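# Move the loaded wooden tray onto the other desk

## Task

Bring the heavy wooden tray, with its three items, from its current desk to the other desk and put it down. The tray must lie flat with nearly its whole footprint on the other desk, or nothing is scored. Each of the three items then scores on its own, only if it ends upright and right side up on the tray. The robot must not topple or be left leaning, since that fails the job.

## Robot and tools

ROBOT. An omnidirectional wheeled base carries a column about 1.7 m high. A carriage rides up and down the column (lift_m, 0 to 1 m) and holds two six-joint arms, left and right, each ending in a five-finger hand. Arm bases sit about 0.57 m + lift_m above the floor, and carriage parts hang about 0.15 m under them. A hand point reaches up to 0.78 m from its shoulder but only about 0.4 m below its arm base. The parked arm is joints 1-6 = 0, 0.05, 0.05, 1.45, 0, 0, giving a robot about 0.85 m wide and 0.65 m long. Cameras: carriage_camera (fixed, facing forward, tilted about 20 degrees down), left_wrist_camera and right_wrist_camera (on the little-finger side, aimed at the hand point). A loose item may occasionally get a small outside nudge.

FRAMES. Base frame: origin on the floor below the base centre, x forward, y left, z up, metres. The left_hand and right_hand readings give each hand point in this frame; they tend to read higher than the true hand, especially at long reach or under load (a level hand can sag 7 to 25 cm with 1 kg). base_odometry is the base frame at scene start, built only from wheel turns, so slip counts as motion; heading in rad, left positive, -3.142 to 3.142.

move. One action per call. "base" holds exactly one key, each an offset from where the base last reported itself: translate_m (forward +, -2 to 2 m), strafe_m (left +, -2 to 2 m) or rotate_rad (counter-clockwise +, -6.3 to 6.3). "joints" is a single object of absolute targets keyed by name, covering both arms and the lift; list only the keys you want to move. Arm angles in rad: joint1 -2.617 to 3.054 (swing about vertical, 0 forward, + left); joint2 0 to 3.141 (upper arm 0 back-level, 1.57 up, 3.14 forward-level); joint3 0 to 3.141 (0 folded, 3.14 straight); joint4 -1.57 to 1.57 (wrist pitch, + lifts fingertips); joint5 -1.57 to 1.57 (wrist yaw, + turns fingertips right); joint6 -2.094 to 2.094 (roll, + clockwise seen from forearm). Hand keys, unitless -1 to 1: little, ring, middle, index, thumb_bend (+1 straight, -1 curled) and thumb_turn (+1 beside palm, -1 opposite the fingers). <side>_hand_force_limit (-1 to 1, roughly 0 to 10 N at the fingertip, 15 N for thumb motors) and <side>_hand_speed (-0.96 to 1; full speed from +0.48) are settings, not motions; they start at 0 and -0.8. Use -0.94 or slower for a gentle grip. "speeds" caps top speeds for this action: translate_m/strafe_m 0.02 to 0.5 m/s, rotate_rad 0.05 to 1.57 rad/s, lift_m 0.08 to 0.27 m/s (default 0.25). "min_time_s" (0.1 to 8 s) is the shortest duration for arm motions; 2 or more gives straighter hand paths, while too short a value makes arms rush and overshoot. "cameras" lists names or ["all"]; "blocking" false returns in about 0.5 s with motion continuing. An action over 14 s ends with time_out. Unknown keys make a call invalid; out-of-range values get it refused.

wait: seconds 0 to 10, returns state (and images if cameras given); ends early once running moves settle. stop: brakes all your running motions (the base coasts a bit first). zoom_image: camera plus region [x0, y0, x1, y1] in pixels from the top-left, at most 504 by 504. show_instructions: reference pages. finished_scene: ends the scene (scene 1); the tray and items must stay correct without the robot.

RESULTS. base_status and joint_status per motion: done, moving, off_target (resting short and maybe still pushing), contact_stop, time_out, not_followed (arm command withheld because the arms would nearly touch), limit_stop_at_motor_heat. After a refused call or an unrequested stop, the rest of that reply's move, wait and finished_scene calls are skipped. <side>_hand_stopped_by gives six words (little, ring, middle, index, thumb_bend, thumb_turn): moving, target, force, stalled, fault. <side>_<motor>_load_n is fingertip force in N, + when pushed open; a slipping grip shows as loads near 0. motor_effort is percent of maximum with the peak of the last action in brackets; a lift effort that keeps dropping while lowering means a held load is resting on something. Joint torques list arm joints in order. Motor temperatures show changes of 5 °C or more; a MOTOR HOT line appears at 75 °C, and at 100 °C that arm goes limp for 30 to 60 s or longer. The on_its_own line reports uncommanded behaviour.

GRIPPING. A finger motor moves only when its target changes by at least 0.002, then locks at target or at the force limit. To grip harder, raise the force limit and send a more-closed target; to loosen, send a more-open one. Thumb turned in (-1) wraps objects about 3.5 to 6.5 cm thick; handles down to about 2.5 cm can be held.

CAUTIONS. The robot can fall over and cannot recover: keep the carriage low and the arms close while carrying, avoid sudden stops, and never swing both loaded stretched arms fast. Roughly 1.5 kg per hand with arms stretched forward can tip it. Keep the tray level and move gently so the items stay upright. The two arms must never strike or squeeze each other, fingers included. Arms have no contact sensing and keep pressing when blocked. Joint2 below 0.8 with joint1 turned outward 0.5 or more can hit the column. Reversing under a desk edge into the column can tip the robot. After a contact_stop, back off about 0.2 m rather than repeating the drive. Extended or loaded arms heat up even while you deliberate; park them to cool. Avoid dropping things, slamming or hard pushes.

Each tool is called after "Request:" in YAML: its name, and indented under it one key for each argument.

Reference images:

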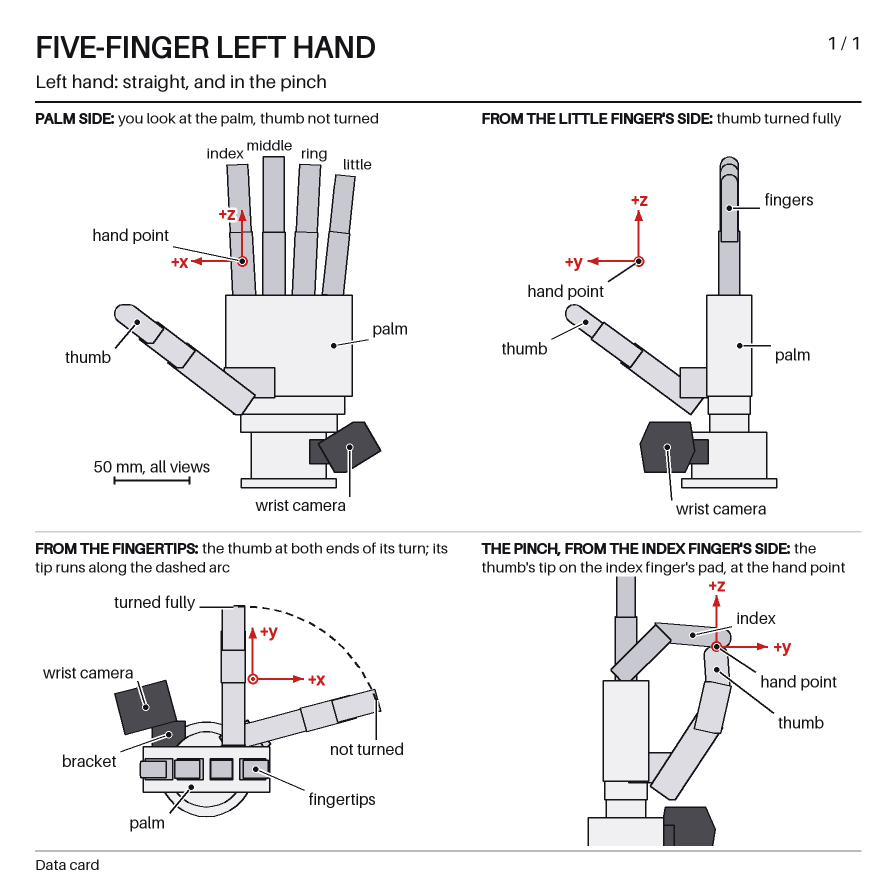

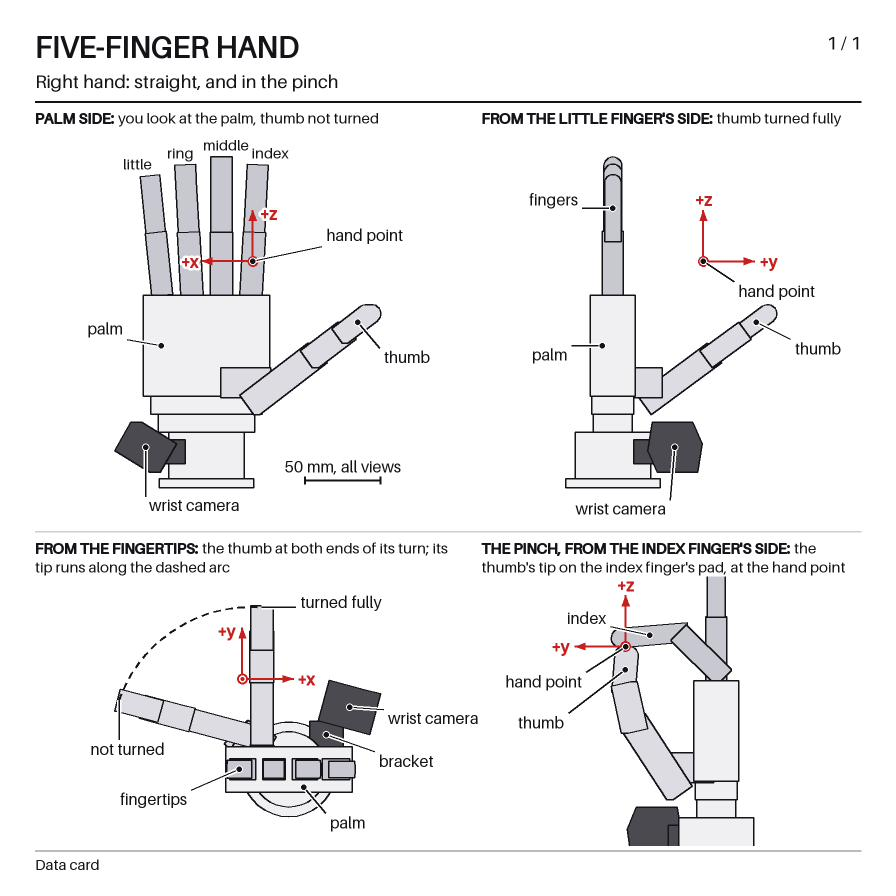

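## Session

Request:
move:

Scene clock: 0.00 s.
Joint torques (N m): no reading
Motor temperatures (°C): left_arm=[19 22 21 21 20 19] | right_arm=[21 20 20 22 22 19]
base_odometry: x=+0.000 y=+0.000 heading=+0.000
base_status: not commanded
joint_positions: lift_m=+0.300 left_joint1_rad=+0.012 left_joint2_rad=+0.042 left_joint3_rad=+0.038 left_joint4_rad=+1.438 left_joint5_rad=-0.003 left_joint6_rad=-0.039 right_joint1_rad=+0.019 right_joint2_rad=+0.048 right_joint3_rad=+0.034 right_joint4_rad=+1.469 right_joint5_rad=+0.011 right_joint6_rad=+0.030 left_hand_little=+1.000 left_hand_ring=+1.000 left_hand_middle=+1.000 left_hand_index=+1.000 left_hand_thumb_turn=+1.000 left_hand_thumb_bend=+1.000 left_hand_force_limit=+0.000 left_hand_speed=-0.800 right_hand_little=+1.000 right_hand_ring=+1.000 right_hand_middle=+1.000 right_hand_index=+1.000 right_hand_thumb_turn=+1.000 right_hand_thumb_bend=+1.000 right_hand_force_limit=+0.000 right_hand_speed=-0.800
joint_status: not commanded
left_hand_stopped_by: target,target,target,target,target,target
right_hand_stopped_by: target,target,target,target,target,target
left_little_load_n: 0.0
left_ring_load_n: 0.0
left_middle_load_n: 0.0
left_index_load_n: 0.0
left_thumb_bend_load_n: 0.0
left_thumb_turn_load_n: 0.0
right_little_load_n: 0.0
right_ring_load_n: 0.0
right_middle_load_n: 0.0
right_index_load_n: 0.0
right_thumb_bend_load_n: 0.0
right_thumb_turn_load_n: 0.0
motor_effort: lift_m=+29 drive_wheels=-1
left_hand: x=+0.3220 y=+0.2856 z=+1.3109 quat_wxyz=(+0.696, -0.051, +0.046, -0.715) (m; base frame)
right_hand: x=+0.3163 y=-0.2849 z=+1.3124 quat_wxyz=(+0.723, -0.037, +0.045, -0.689) (m; base frame)
pictures: carriage_camera, left_wrist_camera, right_wrist_camera

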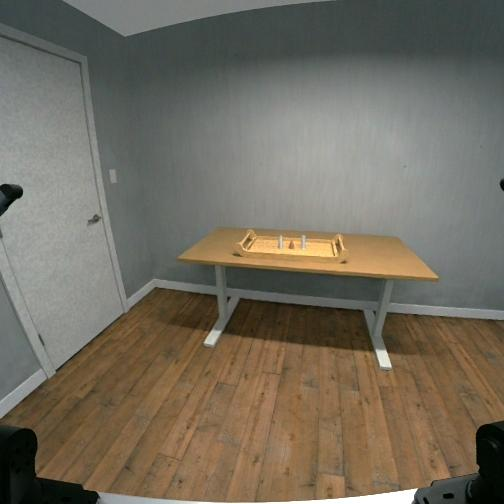

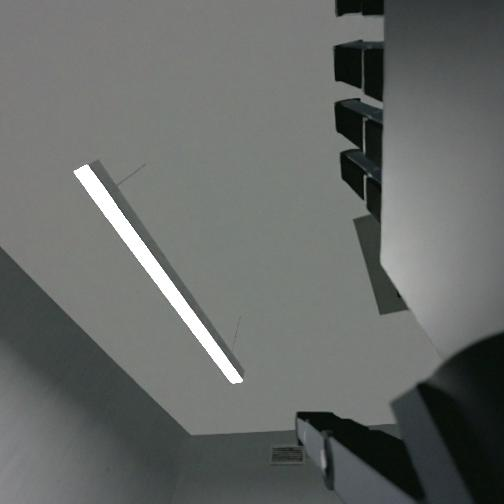

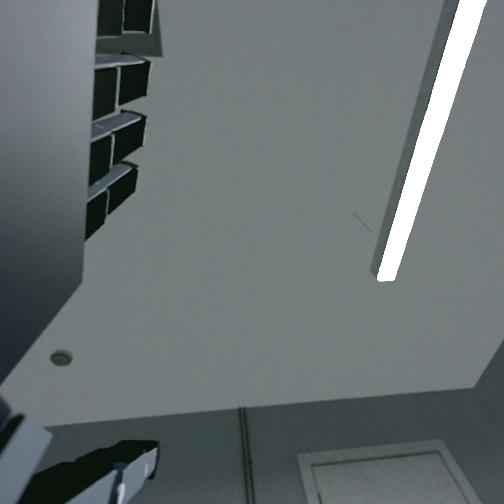

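Request:
zoom_image:
  camera: "carriage_camera"
  region: [170, 200, 440, 380]

Request:
zoom_image:
  camera: "carriage_camera"
  region: [225, 220, 355, 275]

Scaled by 1.867 from the camera's 504x504 image, which has a finer 720x720 frame.

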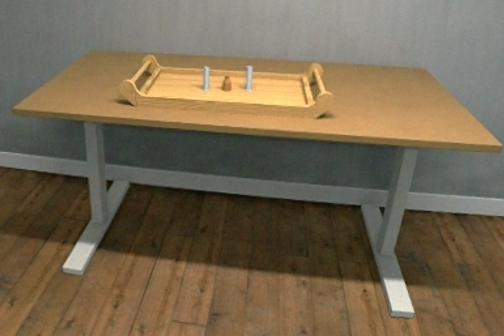

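Scaled by 3.877 from the camera's 504x504 image, which has a finer 720x720 frame.

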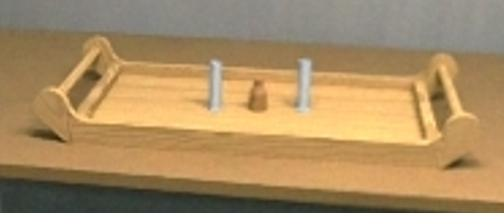

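Request:
move:
  base: {"rotate_rad": -1.57}
  cameras: ["carriage_camera"]

Request:
move:
  base: {"rotate_rad": -1.57}
  cameras: ["carriage_camera"]

Scene clock: 6.90 s.
Joint torques (N m): left_arm=[0.05 3.88 6.6 0.06 -0.1 0.1] | right_arm=[0.31 3.62 6.02 -0.26 -0.01 -0.07]
move: done
base_odometry: x=+0.000 y=+0.000 heading=-1.570
base_status: done
joint_positions: lift_m=+0.300 left_joint1_rad=+0.012 left_joint2_rad=+0.042 left_joint3_rad=+0.038 left_joint4_rad=+1.437 left_joint5_rad=-0.003 left_joint6_rad=-0.039 right_joint1_rad=+0.019 right_joint2_rad=+0.048 right_joint3_rad=+0.034 right_joint4_rad=+1.469 right_joint5_rad=+0.011 right_joint6_rad=+0.030 left_hand_little=+1.000 left_hand_ring=+1.000 left_hand_middle=+1.000 left_hand_index=+1.000 left_hand_thumb_turn=+1.000 left_hand_thumb_bend=+1.000 left_hand_force_limit=+0.000 left_hand_speed=-0.800 right_hand_little=+1.000 right_hand_ring=+1.000 right_hand_middle=+1.000 right_hand_index=+1.000 right_hand_thumb_turn=+1.000 right_hand_thumb_bend=+1.000 right_hand_force_limit=+0.000 right_hand_speed=-0.800
joint_status: not commanded
left_hand_stopped_by: target,target,target,target,target,target
right_hand_stopped_by: target,target,target,target,target,target
left_little_load_n: 0.0
left_ring_load_n: 0.0
left_middle_load_n: 0.0
left_index_load_n: 0.0
left_thumb_bend_load_n: 0.0
left_thumb_turn_load_n: 0.0
right_little_load_n: 0.0
right_ring_load_n: 0.0
right_middle_load_n: 0.0
right_index_load_n: 0.0
right_thumb_bend_load_n: 0.0
right_thumb_turn_load_n: 0.0
motor_effort: lift_m=+29(35) drive_wheels=+4(11)
left_hand: x=+0.3222 y=+0.2856 z=+1.3108 quat_wxyz=(+0.696, -0.051, +0.046, -0.715) (m; base frame)
right_hand: x=+0.3163 y=-0.2849 z=+1.3124 quat_wxyz=(+0.723, -0.037, +0.045, -0.689) (m; base frame)
pictures: carriage_camera

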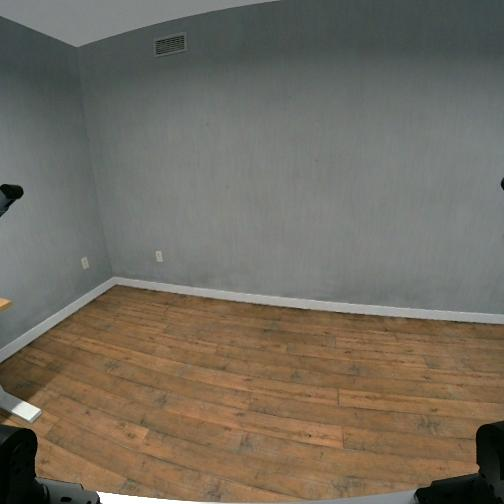

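Scene clock: 10.00 s.
Joint torques (N m): left_arm=[0.1 3.82 6.54 0.07 -0.1 0.1] | right_arm=[0.31 3.62 6.04 -0.27 -0.02 -0.07]
move: done
base_odometry: x=+0.000 y=+0.000 heading=-3.139
base_status: done
joint_positions: lift_m=+0.300 left_joint1_rad=+0.012 left_joint2_rad=+0.042 left_joint3_rad=+0.038 left_joint4_rad=+1.437 left_joint5_rad=-0.003 left_joint6_rad=-0.039 right_joint1_rad=+0.019 right_joint2_rad=+0.048 right_joint3_rad=+0.034 right_joint4_rad=+1.469 right_joint5_rad=+0.011 right_joint6_rad=+0.030 left_hand_little=+1.000 left_hand_ring=+1.000 left_hand_middle=+1.000 left_hand_index=+1.000 left_hand_thumb_turn=+1.000 left_hand_thumb_bend=+1.000 left_hand_force_limit=+0.000 left_hand_speed=-0.800 right_hand_little=+1.000 right_hand_ring=+1.000 right_hand_middle=+1.000 right_hand_index=+1.000 right_hand_thumb_turn=+1.000 right_hand_thumb_bend=+1.000 right_hand_force_limit=+0.000 right_hand_speed=-0.800
joint_status: not commanded
left_hand_stopped_by: target,target,target,target,target,target
right_hand_stopped_by: target,target,target,target,target,target
left_little_load_n: 0.0
left_ring_load_n: 0.0
left_middle_load_n: 0.0
left_index_load_n: 0.0
left_thumb_bend_load_n: 0.0
left_thumb_turn_load_n: 0.0
right_little_load_n: 0.0
right_ring_load_n: 0.0
right_middle_load_n: 0.0
right_index_load_n: 0.5
right_thumb_bend_load_n: 0.0
right_thumb_turn_load_n: 0.0
motor_effort: lift_m=+27(33) drive_wheels=+4(9)
left_hand: x=+0.3223 y=+0.2856 z=+1.3108 quat_wxyz=(+0.696, -0.051, +0.047, -0.715) (m; base frame)
right_hand: x=+0.3163 y=-0.2849 z=+1.3124 quat_wxyz=(+0.723, -0.037, +0.045, -0.689) (m; base frame)
pictures: carriage_camera

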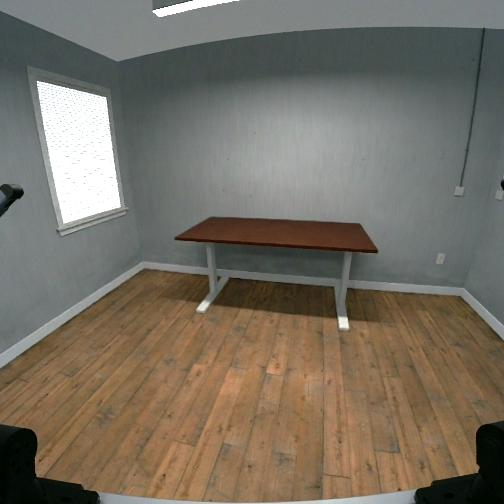

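Request:
move:
  base: {"rotate_rad": 2.92}
  joints: {"lift_m": 0.45}
  cameras: ["carriage_camera"]

Scene clock: 31.03 s.
Joint torques (N m): left_arm=[0.1 4 6.41 0.05 -0.1 0.1] | right_arm=[0.31 3.6 6.06 -0.24 -0.01 -0.07]
move: done
base_odometry: x=+0.000 y=+0.000 heading=-0.220
base_status: done
joint_positions: lift_m=+0.450 left_joint1_rad=+0.012 left_joint2_rad=+0.042 left_joint3_rad=+0.038 left_joint4_rad=+1.435 left_joint5_rad=-0.003 left_joint6_rad=-0.039 right_joint1_rad=+0.019 right_joint2_rad=+0.048 right_joint3_rad=+0.034 right_joint4_rad=+1.467 right_joint5_rad=+0.011 right_joint6_rad=+0.030 left_hand_little=+1.000 left_hand_ring=+1.000 left_hand_middle=+1.000 left_hand_index=+1.000 left_hand_thumb_turn=+1.000 left_hand_thumb_bend=+1.000 left_hand_force_limit=+0.000 left_hand_speed=-0.800 right_hand_little=+1.000 right_hand_ring=+1.000 right_hand_middle=+1.000 right_hand_index=+1.000 right_hand_thumb_turn=+1.000 right_hand_thumb_bend=+1.000 right_hand_force_limit=+0.000 right_hand_speed=-0.800
joint_status: all done
left_hand_stopped_by: target,target,target,target,target,target
right_hand_stopped_by: target,target,target,target,target,target
left_little_load_n: 0.0
left_ring_load_n: 0.0
left_middle_load_n: 0.0
left_index_load_n: 0.0
left_thumb_bend_load_n: 0.0
left_thumb_turn_load_n: 0.0
right_little_load_n: 0.0
right_ring_load_n: 0.0
right_middle_load_n: 0.0
right_index_load_n: 0.0
right_thumb_bend_load_n: 0.0
right_thumb_turn_load_n: 0.0
motor_effort: lift_m=+31(43) drive_wheels=+5(13)
left_hand: x=+0.3228 y=+0.2856 z=+1.4603 quat_wxyz=(+0.696, -0.052, +0.047, -0.715) (m; base frame)
right_hand: x=+0.3169 y=-0.2849 z=+1.4620 quat_wxyz=(+0.723, -0.037, +0.046, -0.689) (m; base frame)
pictures: carriage_camera

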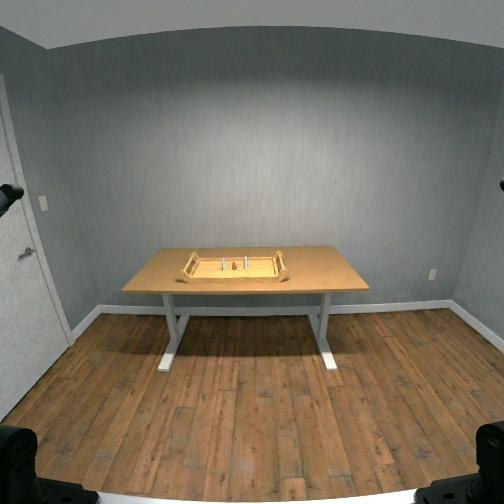

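Request:
zoom_image:
  camera: "carriage_camera"
  region: [165, 235, 305, 300]

Scaled by 3.600 from the camera's 504x504 image, which has a finer 720x720 frame.

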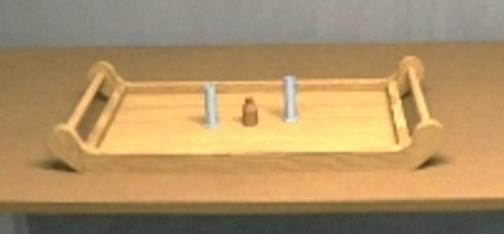

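Request:
move:
  base: {"strafe_m": 0.127}

Request:
move:
  base: {"translate_m": 0.6}
  speeds: {"translate_m": 0.3}
  cameras: ["carriage_camera"]

Request:
zoom_image:
  camera: "carriage_camera"
  region: [130, 230, 382, 356]

Scene clock: 49.60 s.
Joint torques (N m): left_arm=[0.12 3.85 6.63 0.1 -0.08 0.08] | right_arm=[0.36 3.63 6.05 -0.24 -0.01 -0.08]
Motor temperatures (°C): left_arm=[19 23 26 21 20 19] | right_arm=[21 22 24 22 22 19]
move: done
base_odometry: x=+0.027 y=+0.124 heading=-0.218
base_status: done
joint_positions: lift_m=+0.450 left_joint1_rad=+0.011 left_joint2_rad=+0.042 left_joint3_rad=+0.038 left_joint4_rad=+1.435 left_joint5_rad=-0.003 left_joint6_rad=-0.039 right_joint1_rad=+0.019 right_joint2_rad=+0.048 right_joint3_rad=+0.034 right_joint4_rad=+1.467 right_joint5_rad=+0.011 right_joint6_rad=+0.030 left_hand_little=+1.000 left_hand_ring=+1.000 left_hand_middle=+1.000 left_hand_index=+1.000 left_hand_thumb_turn=+1.000 left_hand_thumb_bend=+1.000 left_hand_force_limit=+0.000 left_hand_speed=-0.800 right_hand_little=+1.000 right_hand_ring=+1.000 right_hand_middle=+1.000 right_hand_index=+1.000 right_hand_thumb_turn=+1.000 right_hand_thumb_bend=+1.000 right_hand_force_limit=+0.000 right_hand_speed=-0.800
joint_status: not commanded
left_hand_stopped_by: target,target,target,target,target,target
right_hand_stopped_by: target,target,target,target,target,target
left_little_load_n: 0.0
left_ring_load_n: 0.0
left_middle_load_n: 0.0
left_index_load_n: 0.0
left_thumb_bend_load_n: 0.0
left_thumb_turn_load_n: 0.0
right_little_load_n: 0.0
right_ring_load_n: 0.0
right_middle_load_n: 0.0
right_index_load_n: 0.0
right_thumb_bend_load_n: 0.0
right_thumb_turn_load_n: 0.0
motor_effort: lift_m=+29(36) drive_wheels=-8(13)
left_hand: x=+0.3228 y=+0.2856 z=+1.4603 quat_wxyz=(+0.696, -0.052, +0.047, -0.715) (m; base frame)
right_hand: x=+0.3169 y=-0.2848 z=+1.4620 quat_wxyz=(+0.723, -0.038, +0.046, -0.689) (m; base frame)
pictures: none

Scene clock: 53.10 s.
Joint torques (N m): left_arm=[0.16 3.89 6.5 0.12 -0.09 0.1] | right_arm=[0.32 3.62 6.04 -0.24 -0.01 -0.07]
move: done
base_odometry: x=+0.613 y=-0.005 heading=-0.218
base_status: done
joint_positions: lift_m=+0.450 left_joint1_rad=+0.011 left_joint2_rad=+0.042 left_joint3_rad=+0.038 left_joint4_rad=+1.437 left_joint5_rad=-0.003 left_joint6_rad=-0.039 right_joint1_rad=+0.019 right_joint2_rad=+0.048 right_joint3_rad=+0.034 right_joint4_rad=+1.467 right_joint5_rad=+0.011 right_joint6_rad=+0.030 left_hand_little=+1.000 left_hand_ring=+1.000 left_hand_middle=+1.000 left_hand_index=+1.000 left_hand_thumb_turn=+1.000 left_hand_thumb_bend=+1.000 left_hand_force_limit=+0.000 left_hand_speed=-0.800 right_hand_little=+1.000 right_hand_ring=+1.000 right_hand_middle=+1.000 right_hand_index=+1.000 right_hand_thumb_turn=+1.000 right_hand_thumb_bend=+1.000 right_hand_force_limit=+0.000 right_hand_speed=-0.800
joint_status: not commanded
left_hand_stopped_by: target,target,target,target,target,target
right_hand_stopped_by: target,target,target,target,target,target
left_little_load_n: 0.0
left_ring_load_n: 0.0
left_middle_load_n: 0.0
left_index_load_n: 0.5
left_thumb_bend_load_n: 0.0
left_thumb_turn_load_n: 0.0
right_little_load_n: 0.0
right_ring_load_n: 0.0
right_middle_load_n: 0.0
right_index_load_n: 0.0
right_thumb_bend_load_n: 0.0
right_thumb_turn_load_n: 0.0
motor_effort: lift_m=+33(37) drive_wheels=-5(9)
left_hand: x=+0.3224 y=+0.2856 z=+1.4605 quat_wxyz=(+0.696, -0.051, +0.047, -0.715) (m; base frame)
right_hand: x=+0.3169 y=-0.2848 z=+1.4620 quat_wxyz=(+0.723, -0.038, +0.046, -0.689) (m; base frame)
pictures: carriage_camera

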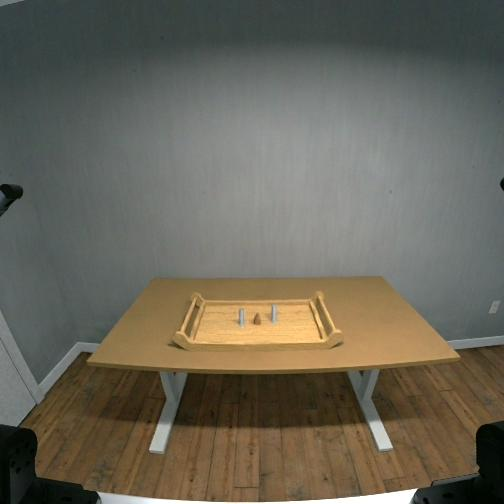

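Scaled by 2.000 from the camera's 504x504 image, which has a finer 720x720 frame.

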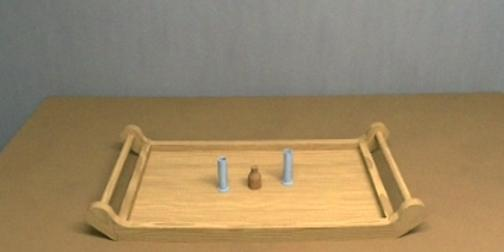

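Request:
move:
  joints: {"left_joint1_rad": 0.3, "left_joint2_rad": 1.57, "left_joint3_rad": 1.57, "left_joint4_rad": -1.55, "left_joint5_rad": 0, "left_joint6_rad": -1.27, "right_joint1_rad": -0.3, "right_joint2_rad": 1.57, "right_joint3_rad": 1.57, "right_joint4_rad": -1.55, "right_joint5_rad": 0, "right_joint6_rad": 1.27, "left_hand_thumb_turn": -1, "right_hand_thumb_turn": -1}
  min_time_s: 4
  cameras: ["all"]

Scene clock: 64.60 s.
Joint torques (N m): left_arm=[0.73 -4.85 8.65 0.14 -0.04 -0.02] | right_arm=[-0.25 -4.53 8.28 -0.01 -0.11 0.03]
move: done
base_odometry: x=+0.613 y=-0.005 heading=-0.218
base_status: not commanded
joint_positions: lift_m=+0.450 left_joint1_rad=+0.294 left_joint2_rad=+1.564 left_joint3_rad=+1.545 left_joint4_rad=-1.542 left_joint5_rad=-0.003 left_joint6_rad=-1.258 right_joint1_rad=-0.295 right_joint2_rad=+1.557 right_joint3_rad=+1.549 right_joint4_rad=-1.531 right_joint5_rad=+0.008 right_joint6_rad=+1.260 left_hand_little=+1.000 left_hand_ring=+1.000 left_hand_middle=+1.000 left_hand_index=+1.000 left_hand_thumb_turn=-1.000 left_hand_thumb_bend=+1.000 left_hand_force_limit=+0.000 left_hand_speed=-0.800 right_hand_little=+1.000 right_hand_ring=+1.000 right_hand_middle=+1.000 right_hand_index=+1.000 right_hand_thumb_turn=-1.000 right_hand_thumb_bend=+1.000 right_hand_force_limit=+0.000 right_hand_speed=-0.800
joint_status: all done
left_hand_stopped_by: target,target,target,target,target,target
right_hand_stopped_by: target,target,target,target,target,target
left_little_load_n: 0.0
left_ring_load_n: 0.0
left_middle_load_n: 0.0
left_index_load_n: 0.0
left_thumb_bend_load_n: 0.0
left_thumb_turn_load_n: 0.0
right_little_load_n: 0.0
right_ring_load_n: 0.0
right_middle_load_n: 0.0
right_index_load_n: 0.0
right_thumb_bend_load_n: 0.0
right_thumb_turn_load_n: 0.0
motor_effort: lift_m=+33(37) drive_wheels=-3(5)
left_hand: x=+0.5099 y=+0.3343 z=+1.1840 quat_wxyz=(+0.003, -1.000, +0.009, -0.004) (m; base frame)
right_hand: x=+0.5132 y=-0.3365 z=+1.1867 quat_wxyz=(+0.014, -0.008, +1.000, -0.009) (m; base frame)
pictures: carriage_camera, left_wrist_camera, right_wrist_camera

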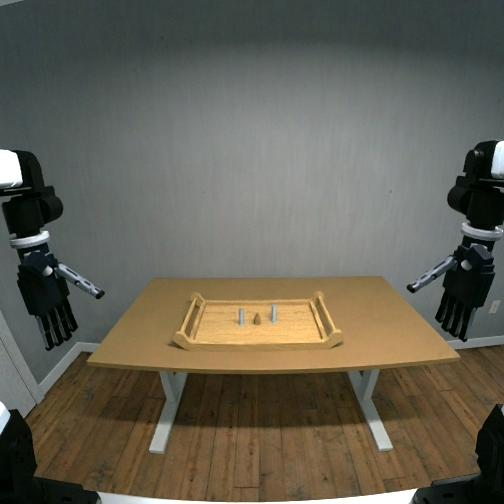

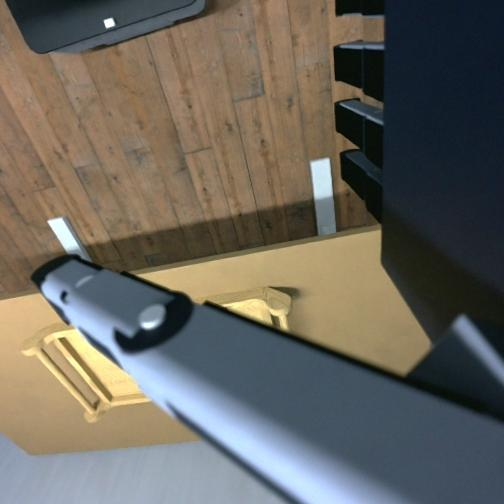

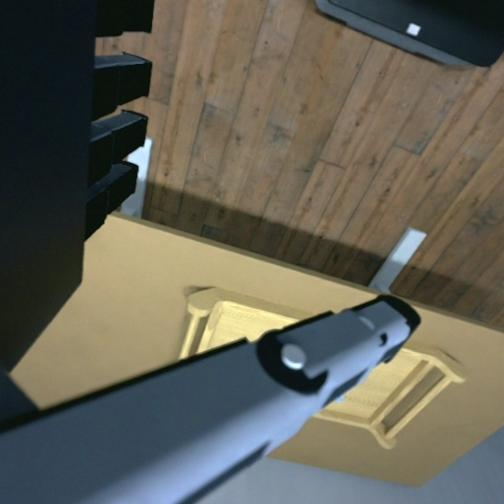

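Request:
move:
  joints: {"lift_m": 0.5, "left_joint1_rad": 0.3, "left_joint2_rad": 1.9, "left_joint3_rad": 1.0, "left_joint4_rad": -0.67, "left_joint5_rad": 0, "left_joint6_rad": -1.27, "right_joint1_rad": -0.3, "right_joint2_rad": 1.9, "right_joint3_rad": 1.0, "right_joint4_rad": -0.67, "right_joint5_rad": 0, "right_joint6_rad": 1.27}
  min_time_s: 3
  cameras: ["all"]

Scene clock: 84.83 s.
Joint torques (N m): left_arm=[0.64 -6.71 4.7 0.32 -0.04 -0.01] | right_arm=[-0.24 -6.32 4.42 0.29 -0.1 0.03]
move: done
base_odometry: x=+0.613 y=-0.005 heading=-0.218
base_status: not commanded
joint_positions: lift_m=+0.500 left_joint1_rad=+0.294 left_joint2_rad=+1.893 left_joint3_rad=+1.007 left_joint4_rad=-0.680 left_joint5_rad=-0.003 left_joint6_rad=-1.258 right_joint1_rad=-0.295 right_joint2_rad=+1.884 right_joint3_rad=+1.007 right_joint4_rad=-0.690 right_joint5_rad=+0.007 right_joint6_rad=+1.260 left_hand_little=+1.000 left_hand_ring=+1.000 left_hand_middle=+1.000 left_hand_index=+1.000 left_hand_thumb_turn=-1.000 left_hand_thumb_bend=+1.000 left_hand_force_limit=+0.000 left_hand_speed=-0.800 right_hand_little=+1.000 right_hand_ring=+1.000 right_hand_middle=+1.000 right_hand_index=+1.000 right_hand_thumb_turn=-1.000 right_hand_thumb_bend=+1.000 right_hand_force_limit=+0.000 right_hand_speed=-0.800
joint_status: all done
left_hand_stopped_by: target,target,target,target,target,target
right_hand_stopped_by: target,target,target,target,target,target
left_little_load_n: 0.0
left_ring_load_n: 0.0
left_middle_load_n: 0.0
left_index_load_n: 0.0
left_thumb_bend_load_n: 0.0
left_thumb_turn_load_n: 0.0
right_little_load_n: 0.0
right_ring_load_n: 0.0
right_middle_load_n: 0.0
right_index_load_n: 0.0
right_thumb_bend_load_n: 0.0
right_thumb_turn_load_n: 0.0
motor_effort: lift_m=+32(41) drive_wheels=+3(4)
left_hand: x=+0.5476 y=+0.3457 z=+1.0131 quat_wxyz=(+0.002, -1.000, +0.009, -0.002) (m; base frame)
right_hand: x=+0.5464 y=-0.3464 z=+1.0153 quat_wxyz=(+0.001, -0.008, +1.000, -0.004) (m; base frame)
pictures: carriage_camera, left_wrist_camera, right_wrist_camera

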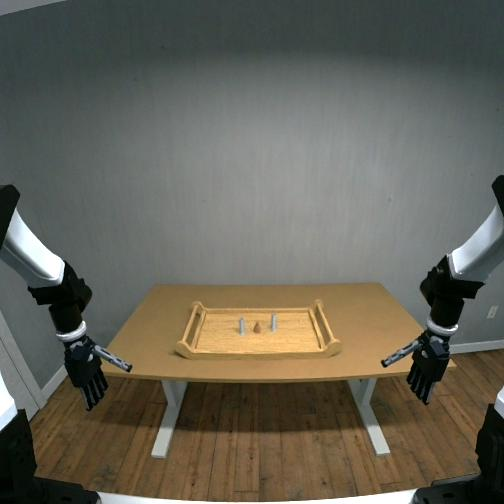

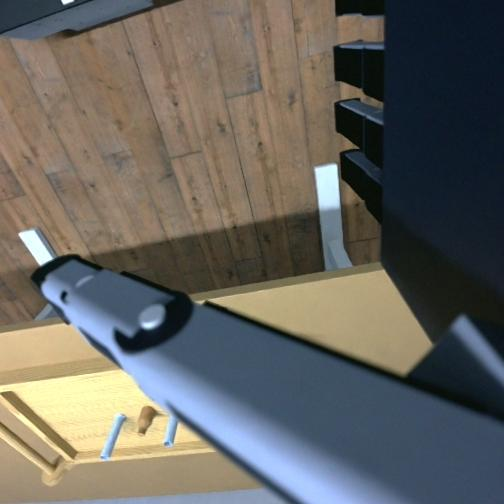

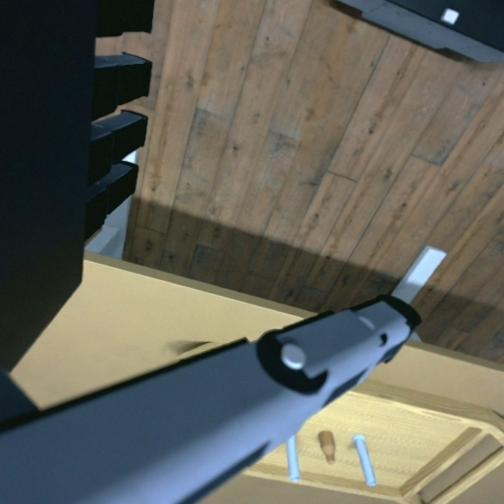

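Request:
zoom_image:
  camera: "carriage_camera"
  region: [160, 280, 360, 380]

Scaled by 2.520 from the camera's 504x504 image, which has a finer 720x720 frame.

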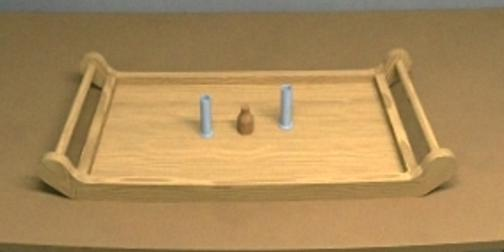

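Request:
move:
  base: {"strafe_m": -0.025}
  joints: {"lift_m": 0.58, "left_joint1_rad": 0.27, "left_joint2_rad": 2.1, "left_joint3_rad": 1.05, "left_joint4_rad": -0.52, "left_joint5_rad": 0, "left_joint6_rad": -1.3, "right_joint1_rad": -0.27, "right_joint2_rad": 2.1, "right_joint3_rad": 1.05, "right_joint4_rad": -0.52, "right_joint5_rad": 0, "right_joint6_rad": 1.3}
  min_time_s: 2
  cameras: ["all"]

Scene clock: 102.20 s.
Joint torques (N m): left_arm=[-0.54 -7.66 6.42 0.27 -0.02 -0.03] | right_arm=[0.87 -7.23 6.08 0.27 -0.07 0.04]
move: done
base_odometry: x=+0.608 y=-0.030 heading=-0.217
base_status: done
joint_positions: lift_m=+0.580 left_joint1_rad=+0.276 left_joint2_rad=+2.092 left_joint3_rad=+1.031 left_joint4_rad=-0.529 left_joint5_rad=-0.002 left_joint6_rad=-1.287 right_joint1_rad=-0.275 right_joint2_rad=+2.083 right_joint3_rad=+1.034 right_joint4_rad=-0.540 right_joint5_rad=+0.005 right_joint6_rad=+1.289 left_hand_little=+1.000 left_hand_ring=+1.000 left_hand_middle=+1.000 left_hand_index=+1.000 left_hand_thumb_turn=-1.000 left_hand_thumb_bend=+1.000 left_hand_force_limit=+0.000 left_hand_speed=-0.800 right_hand_little=+1.000 right_hand_ring=+1.000 right_hand_middle=+1.000 right_hand_index=+1.000 right_hand_thumb_turn=-1.000 right_hand_thumb_bend=+1.000 right_hand_force_limit=+0.000 right_hand_speed=-0.800
joint_status: all done
left_hand_stopped_by: target,target,target,target,target,target
right_hand_stopped_by: target,target,target,target,target,target
left_little_load_n: 0.0
left_ring_load_n: 0.0
left_middle_load_n: 0.0
left_index_load_n: 0.0
left_thumb_bend_load_n: 0.0
left_thumb_turn_load_n: 0.0
right_little_load_n: 0.0
right_ring_load_n: 0.0
right_middle_load_n: 0.0
right_index_load_n: 0.0
right_thumb_bend_load_n: 0.0
right_thumb_turn_load_n: 0.0
motor_effort: lift_m=+29(40) drive_wheels=-4(8)
left_hand: x=+0.5613 y=+0.3436 z=+1.0386 quat_wxyz=(-0.002, -1.000, +0.004, +0.010) (m; base frame)
right_hand: x=+0.5619 y=-0.3442 z=+1.0419 quat_wxyz=(-0.009, -0.003, +1.000, +0.000) (m; base frame)
pictures: carriage_camera, left_wrist_camera, right_wrist_camera

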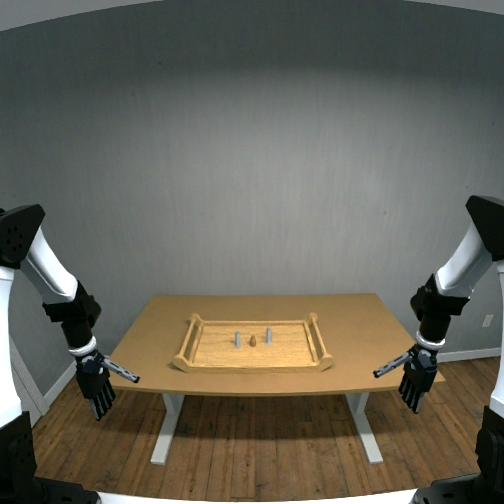

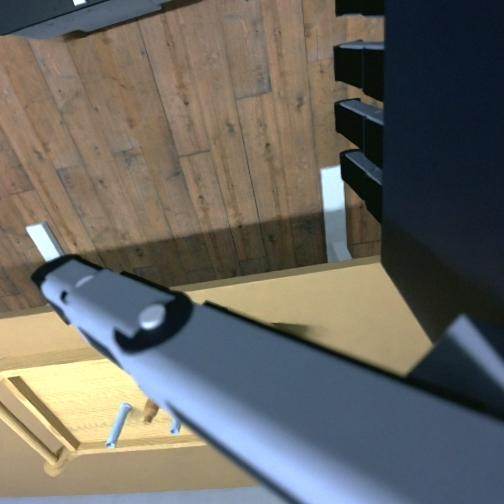

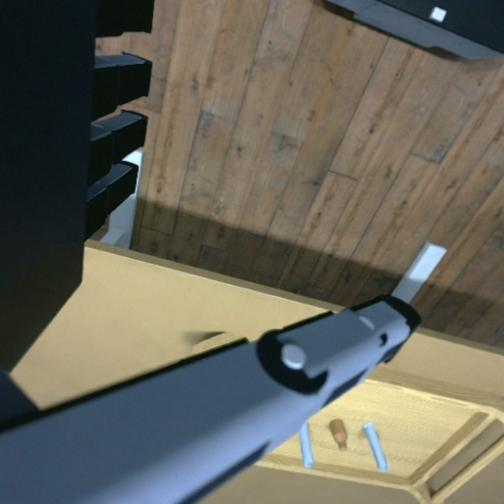

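Request:
move:
  base: {"translate_m": 0.48}
  speeds: {"translate_m": 0.2}
  joints: {"lift_m": 0.58, "left_joint1_rad": 0.16, "left_joint2_rad": 2.3, "left_joint3_rad": 1.12, "left_joint4_rad": -0.36, "left_joint5_rad": 0, "left_joint6_rad": -1.41, "right_joint1_rad": -0.16, "right_joint2_rad": 2.31, "right_joint3_rad": 1.12, "right_joint4_rad": -0.35, "right_joint5_rad": 0, "right_joint6_rad": 1.41}
  min_time_s: 2
  cameras: ["all"]

Scene clock: 115.43 s.
Joint torques (N m): left_arm=[-0.35 -8.61 5.67 0.26 -0.03 0] | right_arm=[0.85 -8.12 5.38 0.28 -0.08 0.04]
move: done
base_odometry: x=+1.077 y=-0.134 heading=-0.218
base_status: done
joint_positions: lift_m=+0.580 left_joint1_rad=+0.165 left_joint2_rad=+2.292 left_joint3_rad=+1.102 left_joint4_rad=-0.364 left_joint5_rad=-0.002 left_joint6_rad=-1.398 right_joint1_rad=-0.165 right_joint2_rad=+2.292 right_joint3_rad=+1.105 right_joint4_rad=-0.363 right_joint5_rad=+0.005 right_joint6_rad=+1.398 left_hand_little=+1.000 left_hand_ring=+1.000 left_hand_middle=+1.000 left_hand_index=+1.000 left_hand_thumb_turn=-1.000 left_hand_thumb_bend=+1.000 left_hand_force_limit=+0.000 left_hand_speed=-0.800 right_hand_little=+1.000 right_hand_ring=+1.000 right_hand_middle=+1.000 right_hand_index=+1.000 right_hand_thumb_turn=-1.000 right_hand_thumb_bend=+1.000 right_hand_force_limit=+0.000 right_hand_speed=-0.800
joint_status: all done
left_hand_stopped_by: target,target,target,target,target,target
right_hand_stopped_by: target,target,target,target,target,target
left_little_load_n: 0.0
left_ring_load_n: 0.0
left_middle_load_n: -0.5
left_index_load_n: 0.0
left_thumb_bend_load_n: 0.0
left_thumb_turn_load_n: 0.0
right_little_load_n: 0.0
right_ring_load_n: 0.0
right_middle_load_n: 0.0
right_index_load_n: 0.0
right_thumb_bend_load_n: 0.0
right_thumb_turn_load_n: 0.0
motor_effort: lift_m=+32(37) drive_wheels=-5(9)
left_hand: x=+0.5962 y=+0.3137 z=+0.9880 quat_wxyz=(+0.002, -1.000, +0.004, -0.008) (m; base frame)
right_hand: x=+0.5977 y=-0.3147 z=+0.9885 quat_wxyz=(+0.010, -0.003, +1.000, -0.004) (m; base frame)
pictures: carriage_camera, left_wrist_camera, right_wrist_camera

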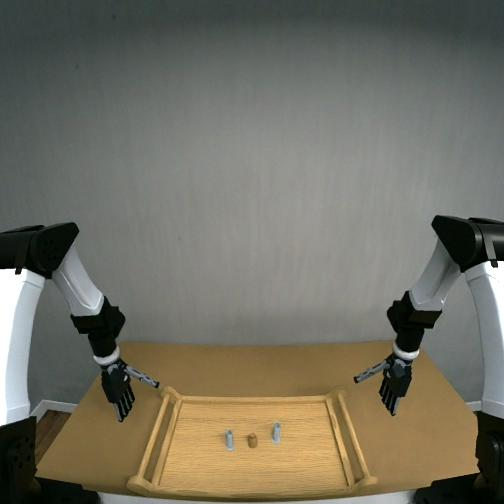

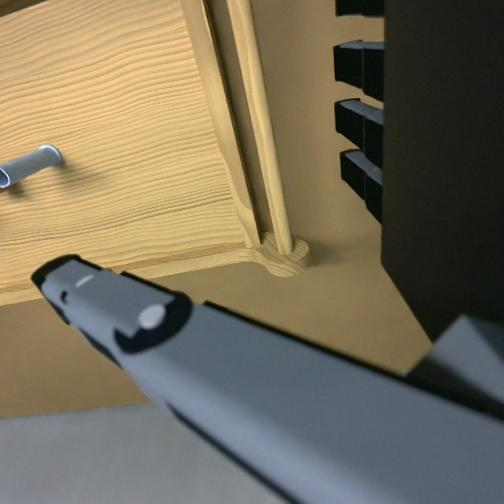

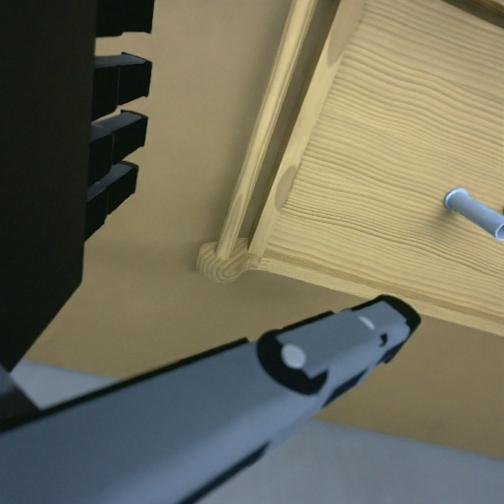

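Request:
zoom_image:
  camera: "carriage_camera"
  region: [110, 360, 400, 504]

Scaled by 1.738 from the camera's 504x504 image, which has a finer 720x720 frame.

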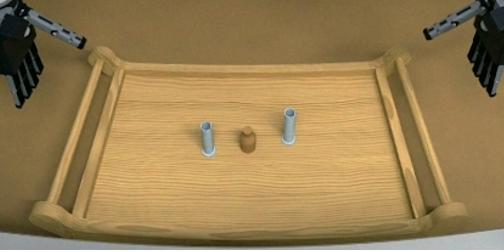

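Request:
move:
  joints: {"lift_m": 0.46}
  speeds: {"lift_m": 0.1}
  cameras: ["all"]

Request:
zoom_image:
  camera: "left_wrist_camera"
  region: [150, 0, 400, 250]

Request:
zoom_image:
  camera: "carriage_camera"
  region: [60, 340, 300, 504]

Scene clock: 126.60 s.
Joint torques (N m): left_arm=[-0.38 -9.16 5.31 0.26 -0.04 0] | right_arm=[0.84 -8.83 4.96 0.26 -0.07 0.04]
Motor temperatures (°C): left_arm=[19 26 27 21 20 19] | right_arm=[21 28 26 22 22 19]
move: done
base_odometry: x=+1.077 y=-0.134 heading=-0.218
base_status: not commanded
joint_positions: lift_m=+0.460 left_joint1_rad=+0.165 left_joint2_rad=+2.299 left_joint3_rad=+1.107 left_joint4_rad=-0.362 left_joint5_rad=-0.002 left_joint6_rad=-1.398 right_joint1_rad=-0.165 right_joint2_rad=+2.299 right_joint3_rad=+1.109 right_joint4_rad=-0.361 right_joint5_rad=+0.005 right_joint6_rad=+1.399 left_hand_little=+1.000 left_hand_ring=+1.000 left_hand_middle=+1.000 left_hand_index=+1.000 left_hand_thumb_turn=-1.000 left_hand_thumb_bend=+1.000 left_hand_force_limit=+0.000 left_hand_speed=-0.800 right_hand_little=+1.000 right_hand_ring=+1.000 right_hand_middle=+1.000 right_hand_index=+1.000 right_hand_thumb_turn=-1.000 right_hand_thumb_bend=+1.000 right_hand_force_limit=+0.000 right_hand_speed=-0.800
joint_status: all done
left_hand_stopped_by: target,target,target,target,target,target
right_hand_stopped_by: target,target,target,target,target,target
left_little_load_n: 0.0
left_ring_load_n: 0.0
left_middle_load_n: 0.0
left_index_load_n: 0.0
left_thumb_bend_load_n: 0.0
left_thumb_turn_load_n: 0.0
right_little_load_n: 0.0
right_ring_load_n: 0.0
right_middle_load_n: 0.0
right_index_load_n: 0.0
right_thumb_bend_load_n: 0.0
right_thumb_turn_load_n: 0.0
motor_effort: lift_m=+21(29) drive_wheels=-5(5)
left_hand: x=+0.5968 y=+0.3138 z=+0.8669 quat_wxyz=(+0.002, -1.000, +0.004, -0.008) (m; base frame)
right_hand: x=+0.5983 y=-0.3148 z=+0.8675 quat_wxyz=(+0.009, -0.003, +1.000, -0.004) (m; base frame)
pictures: carriage_camera, left_wrist_camera, right_wrist_camera

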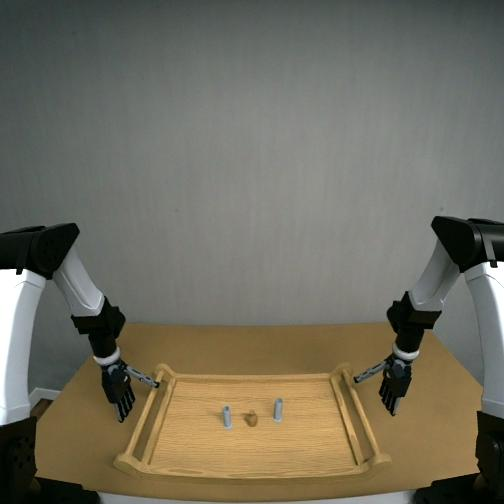

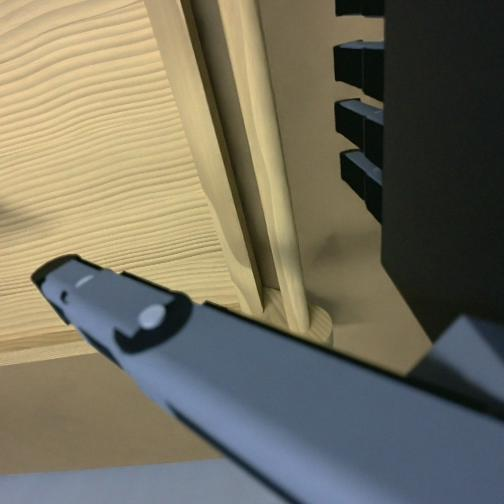

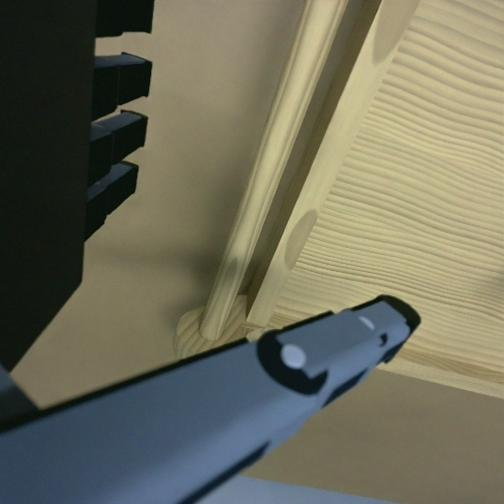

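Scaled by 2.016 from the camera's 504x504 image, which has a finer 720x720 frame.

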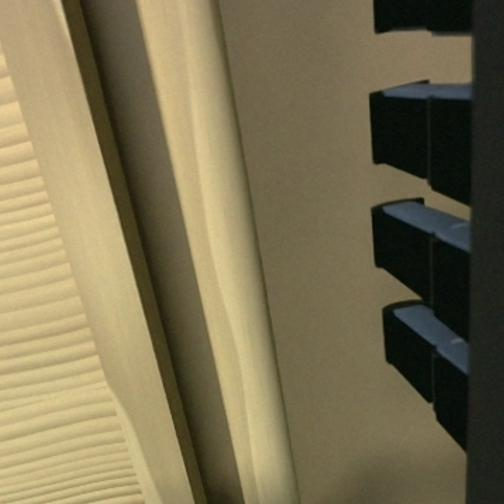

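Scaled by 2.100 from the camera's 504x504 image, which has a finer 720x720 frame.

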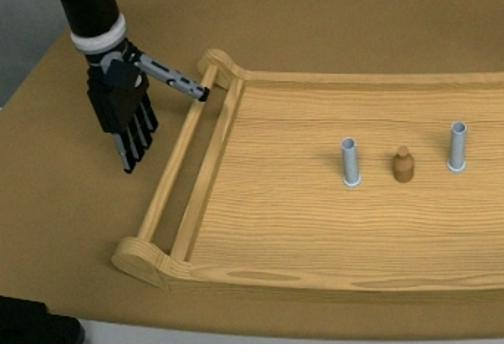

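Request:
move:
  joints: {"lift_m": 0.43}
  speeds: {"lift_m": 0.1}
  cameras: ["all"]

Request:
zoom_image:
  camera: "carriage_camera"
  region: [80, 340, 220, 480]

Request:
zoom_image:
  camera: "carriage_camera"
  region: [290, 340, 430, 480]

Scene clock: 141.73 s.
Joint torques (N m): left_arm=[-0.42 -9.81 5.15 0.29 -0.03 -0.02] | right_arm=[0.84 -9.05 4.79 0.25 -0.08 0.04]
move: done
base_odometry: x=+1.077 y=-0.134 heading=-0.218
base_status: not commanded
joint_positions: lift_m=+0.430 left_joint1_rad=+0.165 left_joint2_rad=+2.302 left_joint3_rad=+1.108 left_joint4_rad=-0.362 left_joint5_rad=-0.002 left_joint6_rad=-1.398 right_joint1_rad=-0.165 right_joint2_rad=+2.301 right_joint3_rad=+1.111 right_joint4_rad=-0.360 right_joint5_rad=+0.005 right_joint6_rad=+1.399 left_hand_little=+1.000 left_hand_ring=+1.000 left_hand_middle=+1.000 left_hand_index=+1.000 left_hand_thumb_turn=-1.000 left_hand_thumb_bend=+1.000 left_hand_force_limit=+0.000 left_hand_speed=-0.800 right_hand_little=+1.000 right_hand_ring=+1.000 right_hand_middle=+1.000 right_hand_index=+1.000 right_hand_thumb_turn=-1.000 right_hand_thumb_bend=+1.000 right_hand_force_limit=+0.000 right_hand_speed=-0.800
joint_status: all done
left_hand_stopped_by: target,target,target,target,target,target
right_hand_stopped_by: target,target,target,target,target,target
left_little_load_n: 0.0
left_ring_load_n: 0.0
left_middle_load_n: 0.0
left_index_load_n: 0.0
left_thumb_bend_load_n: 0.0
left_thumb_turn_load_n: 0.0
right_little_load_n: 0.0
right_ring_load_n: 0.0
right_middle_load_n: 0.0
right_index_load_n: 0.0
right_thumb_bend_load_n: 0.0
right_thumb_turn_load_n: 0.0
motor_effort: lift_m=+29(31) drive_wheels=-5(5)
left_hand: x=+0.5969 y=+0.3138 z=+0.8361 quat_wxyz=(+0.002, -1.000, +0.004, -0.007) (m; base frame)
right_hand: x=+0.5988 y=-0.3149 z=+0.8369 quat_wxyz=(+0.010, -0.003, +1.000, -0.004) (m; base frame)
pictures: carriage_camera, left_wrist_camera, right_wrist_camera

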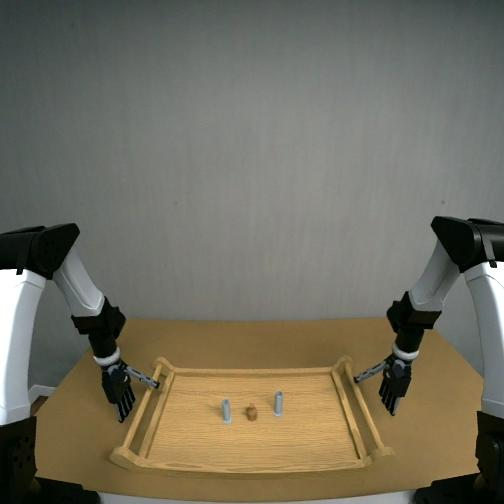

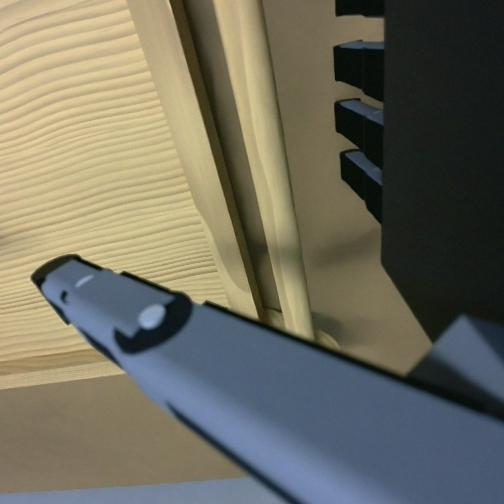

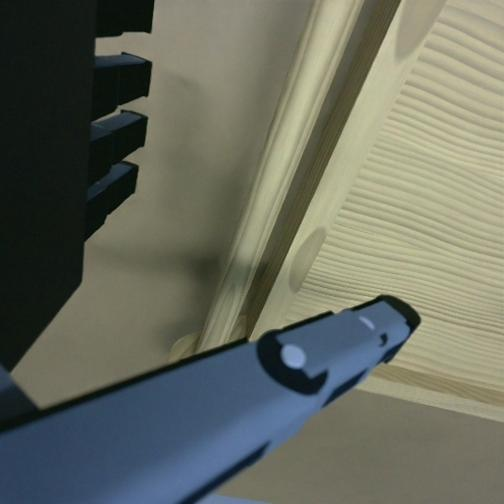

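Scaled by 3.600 from the camera's 504x504 image, which has a finer 720x720 frame.

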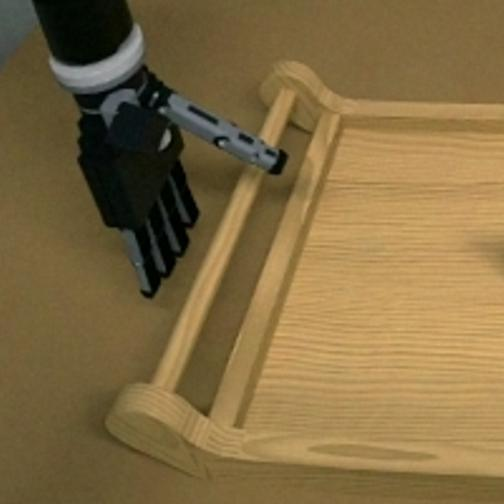

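Scaled by 3.600 from the camera's 504x504 image, which has a finer 720x720 frame.

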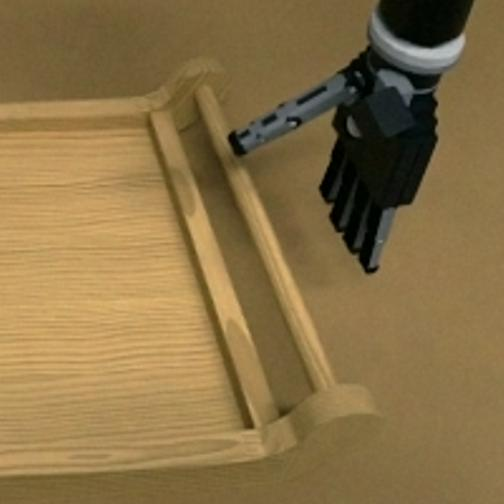

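Request:
zoom_image:
  camera: "left_wrist_camera"
  region: [150, 0, 400, 250]

Request:
zoom_image:
  camera: "right_wrist_camera"
  region: [100, 0, 350, 250]

Scaled by 2.016 from the camera's 504x504 image, which has a finer 720x720 frame.

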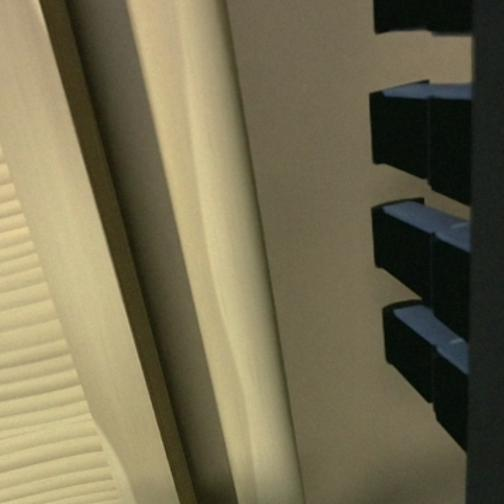

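Scaled by 2.016 from the camera's 504x504 image, which has a finer 720x720 frame.

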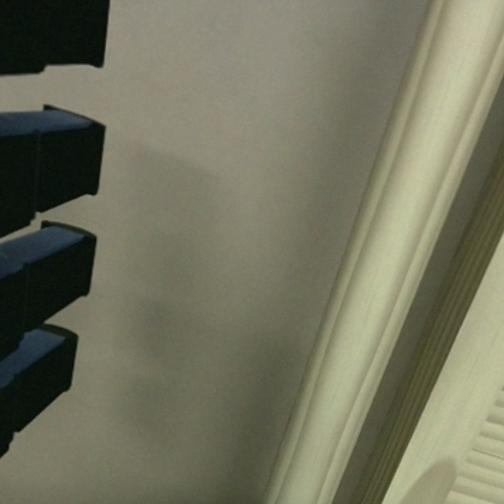

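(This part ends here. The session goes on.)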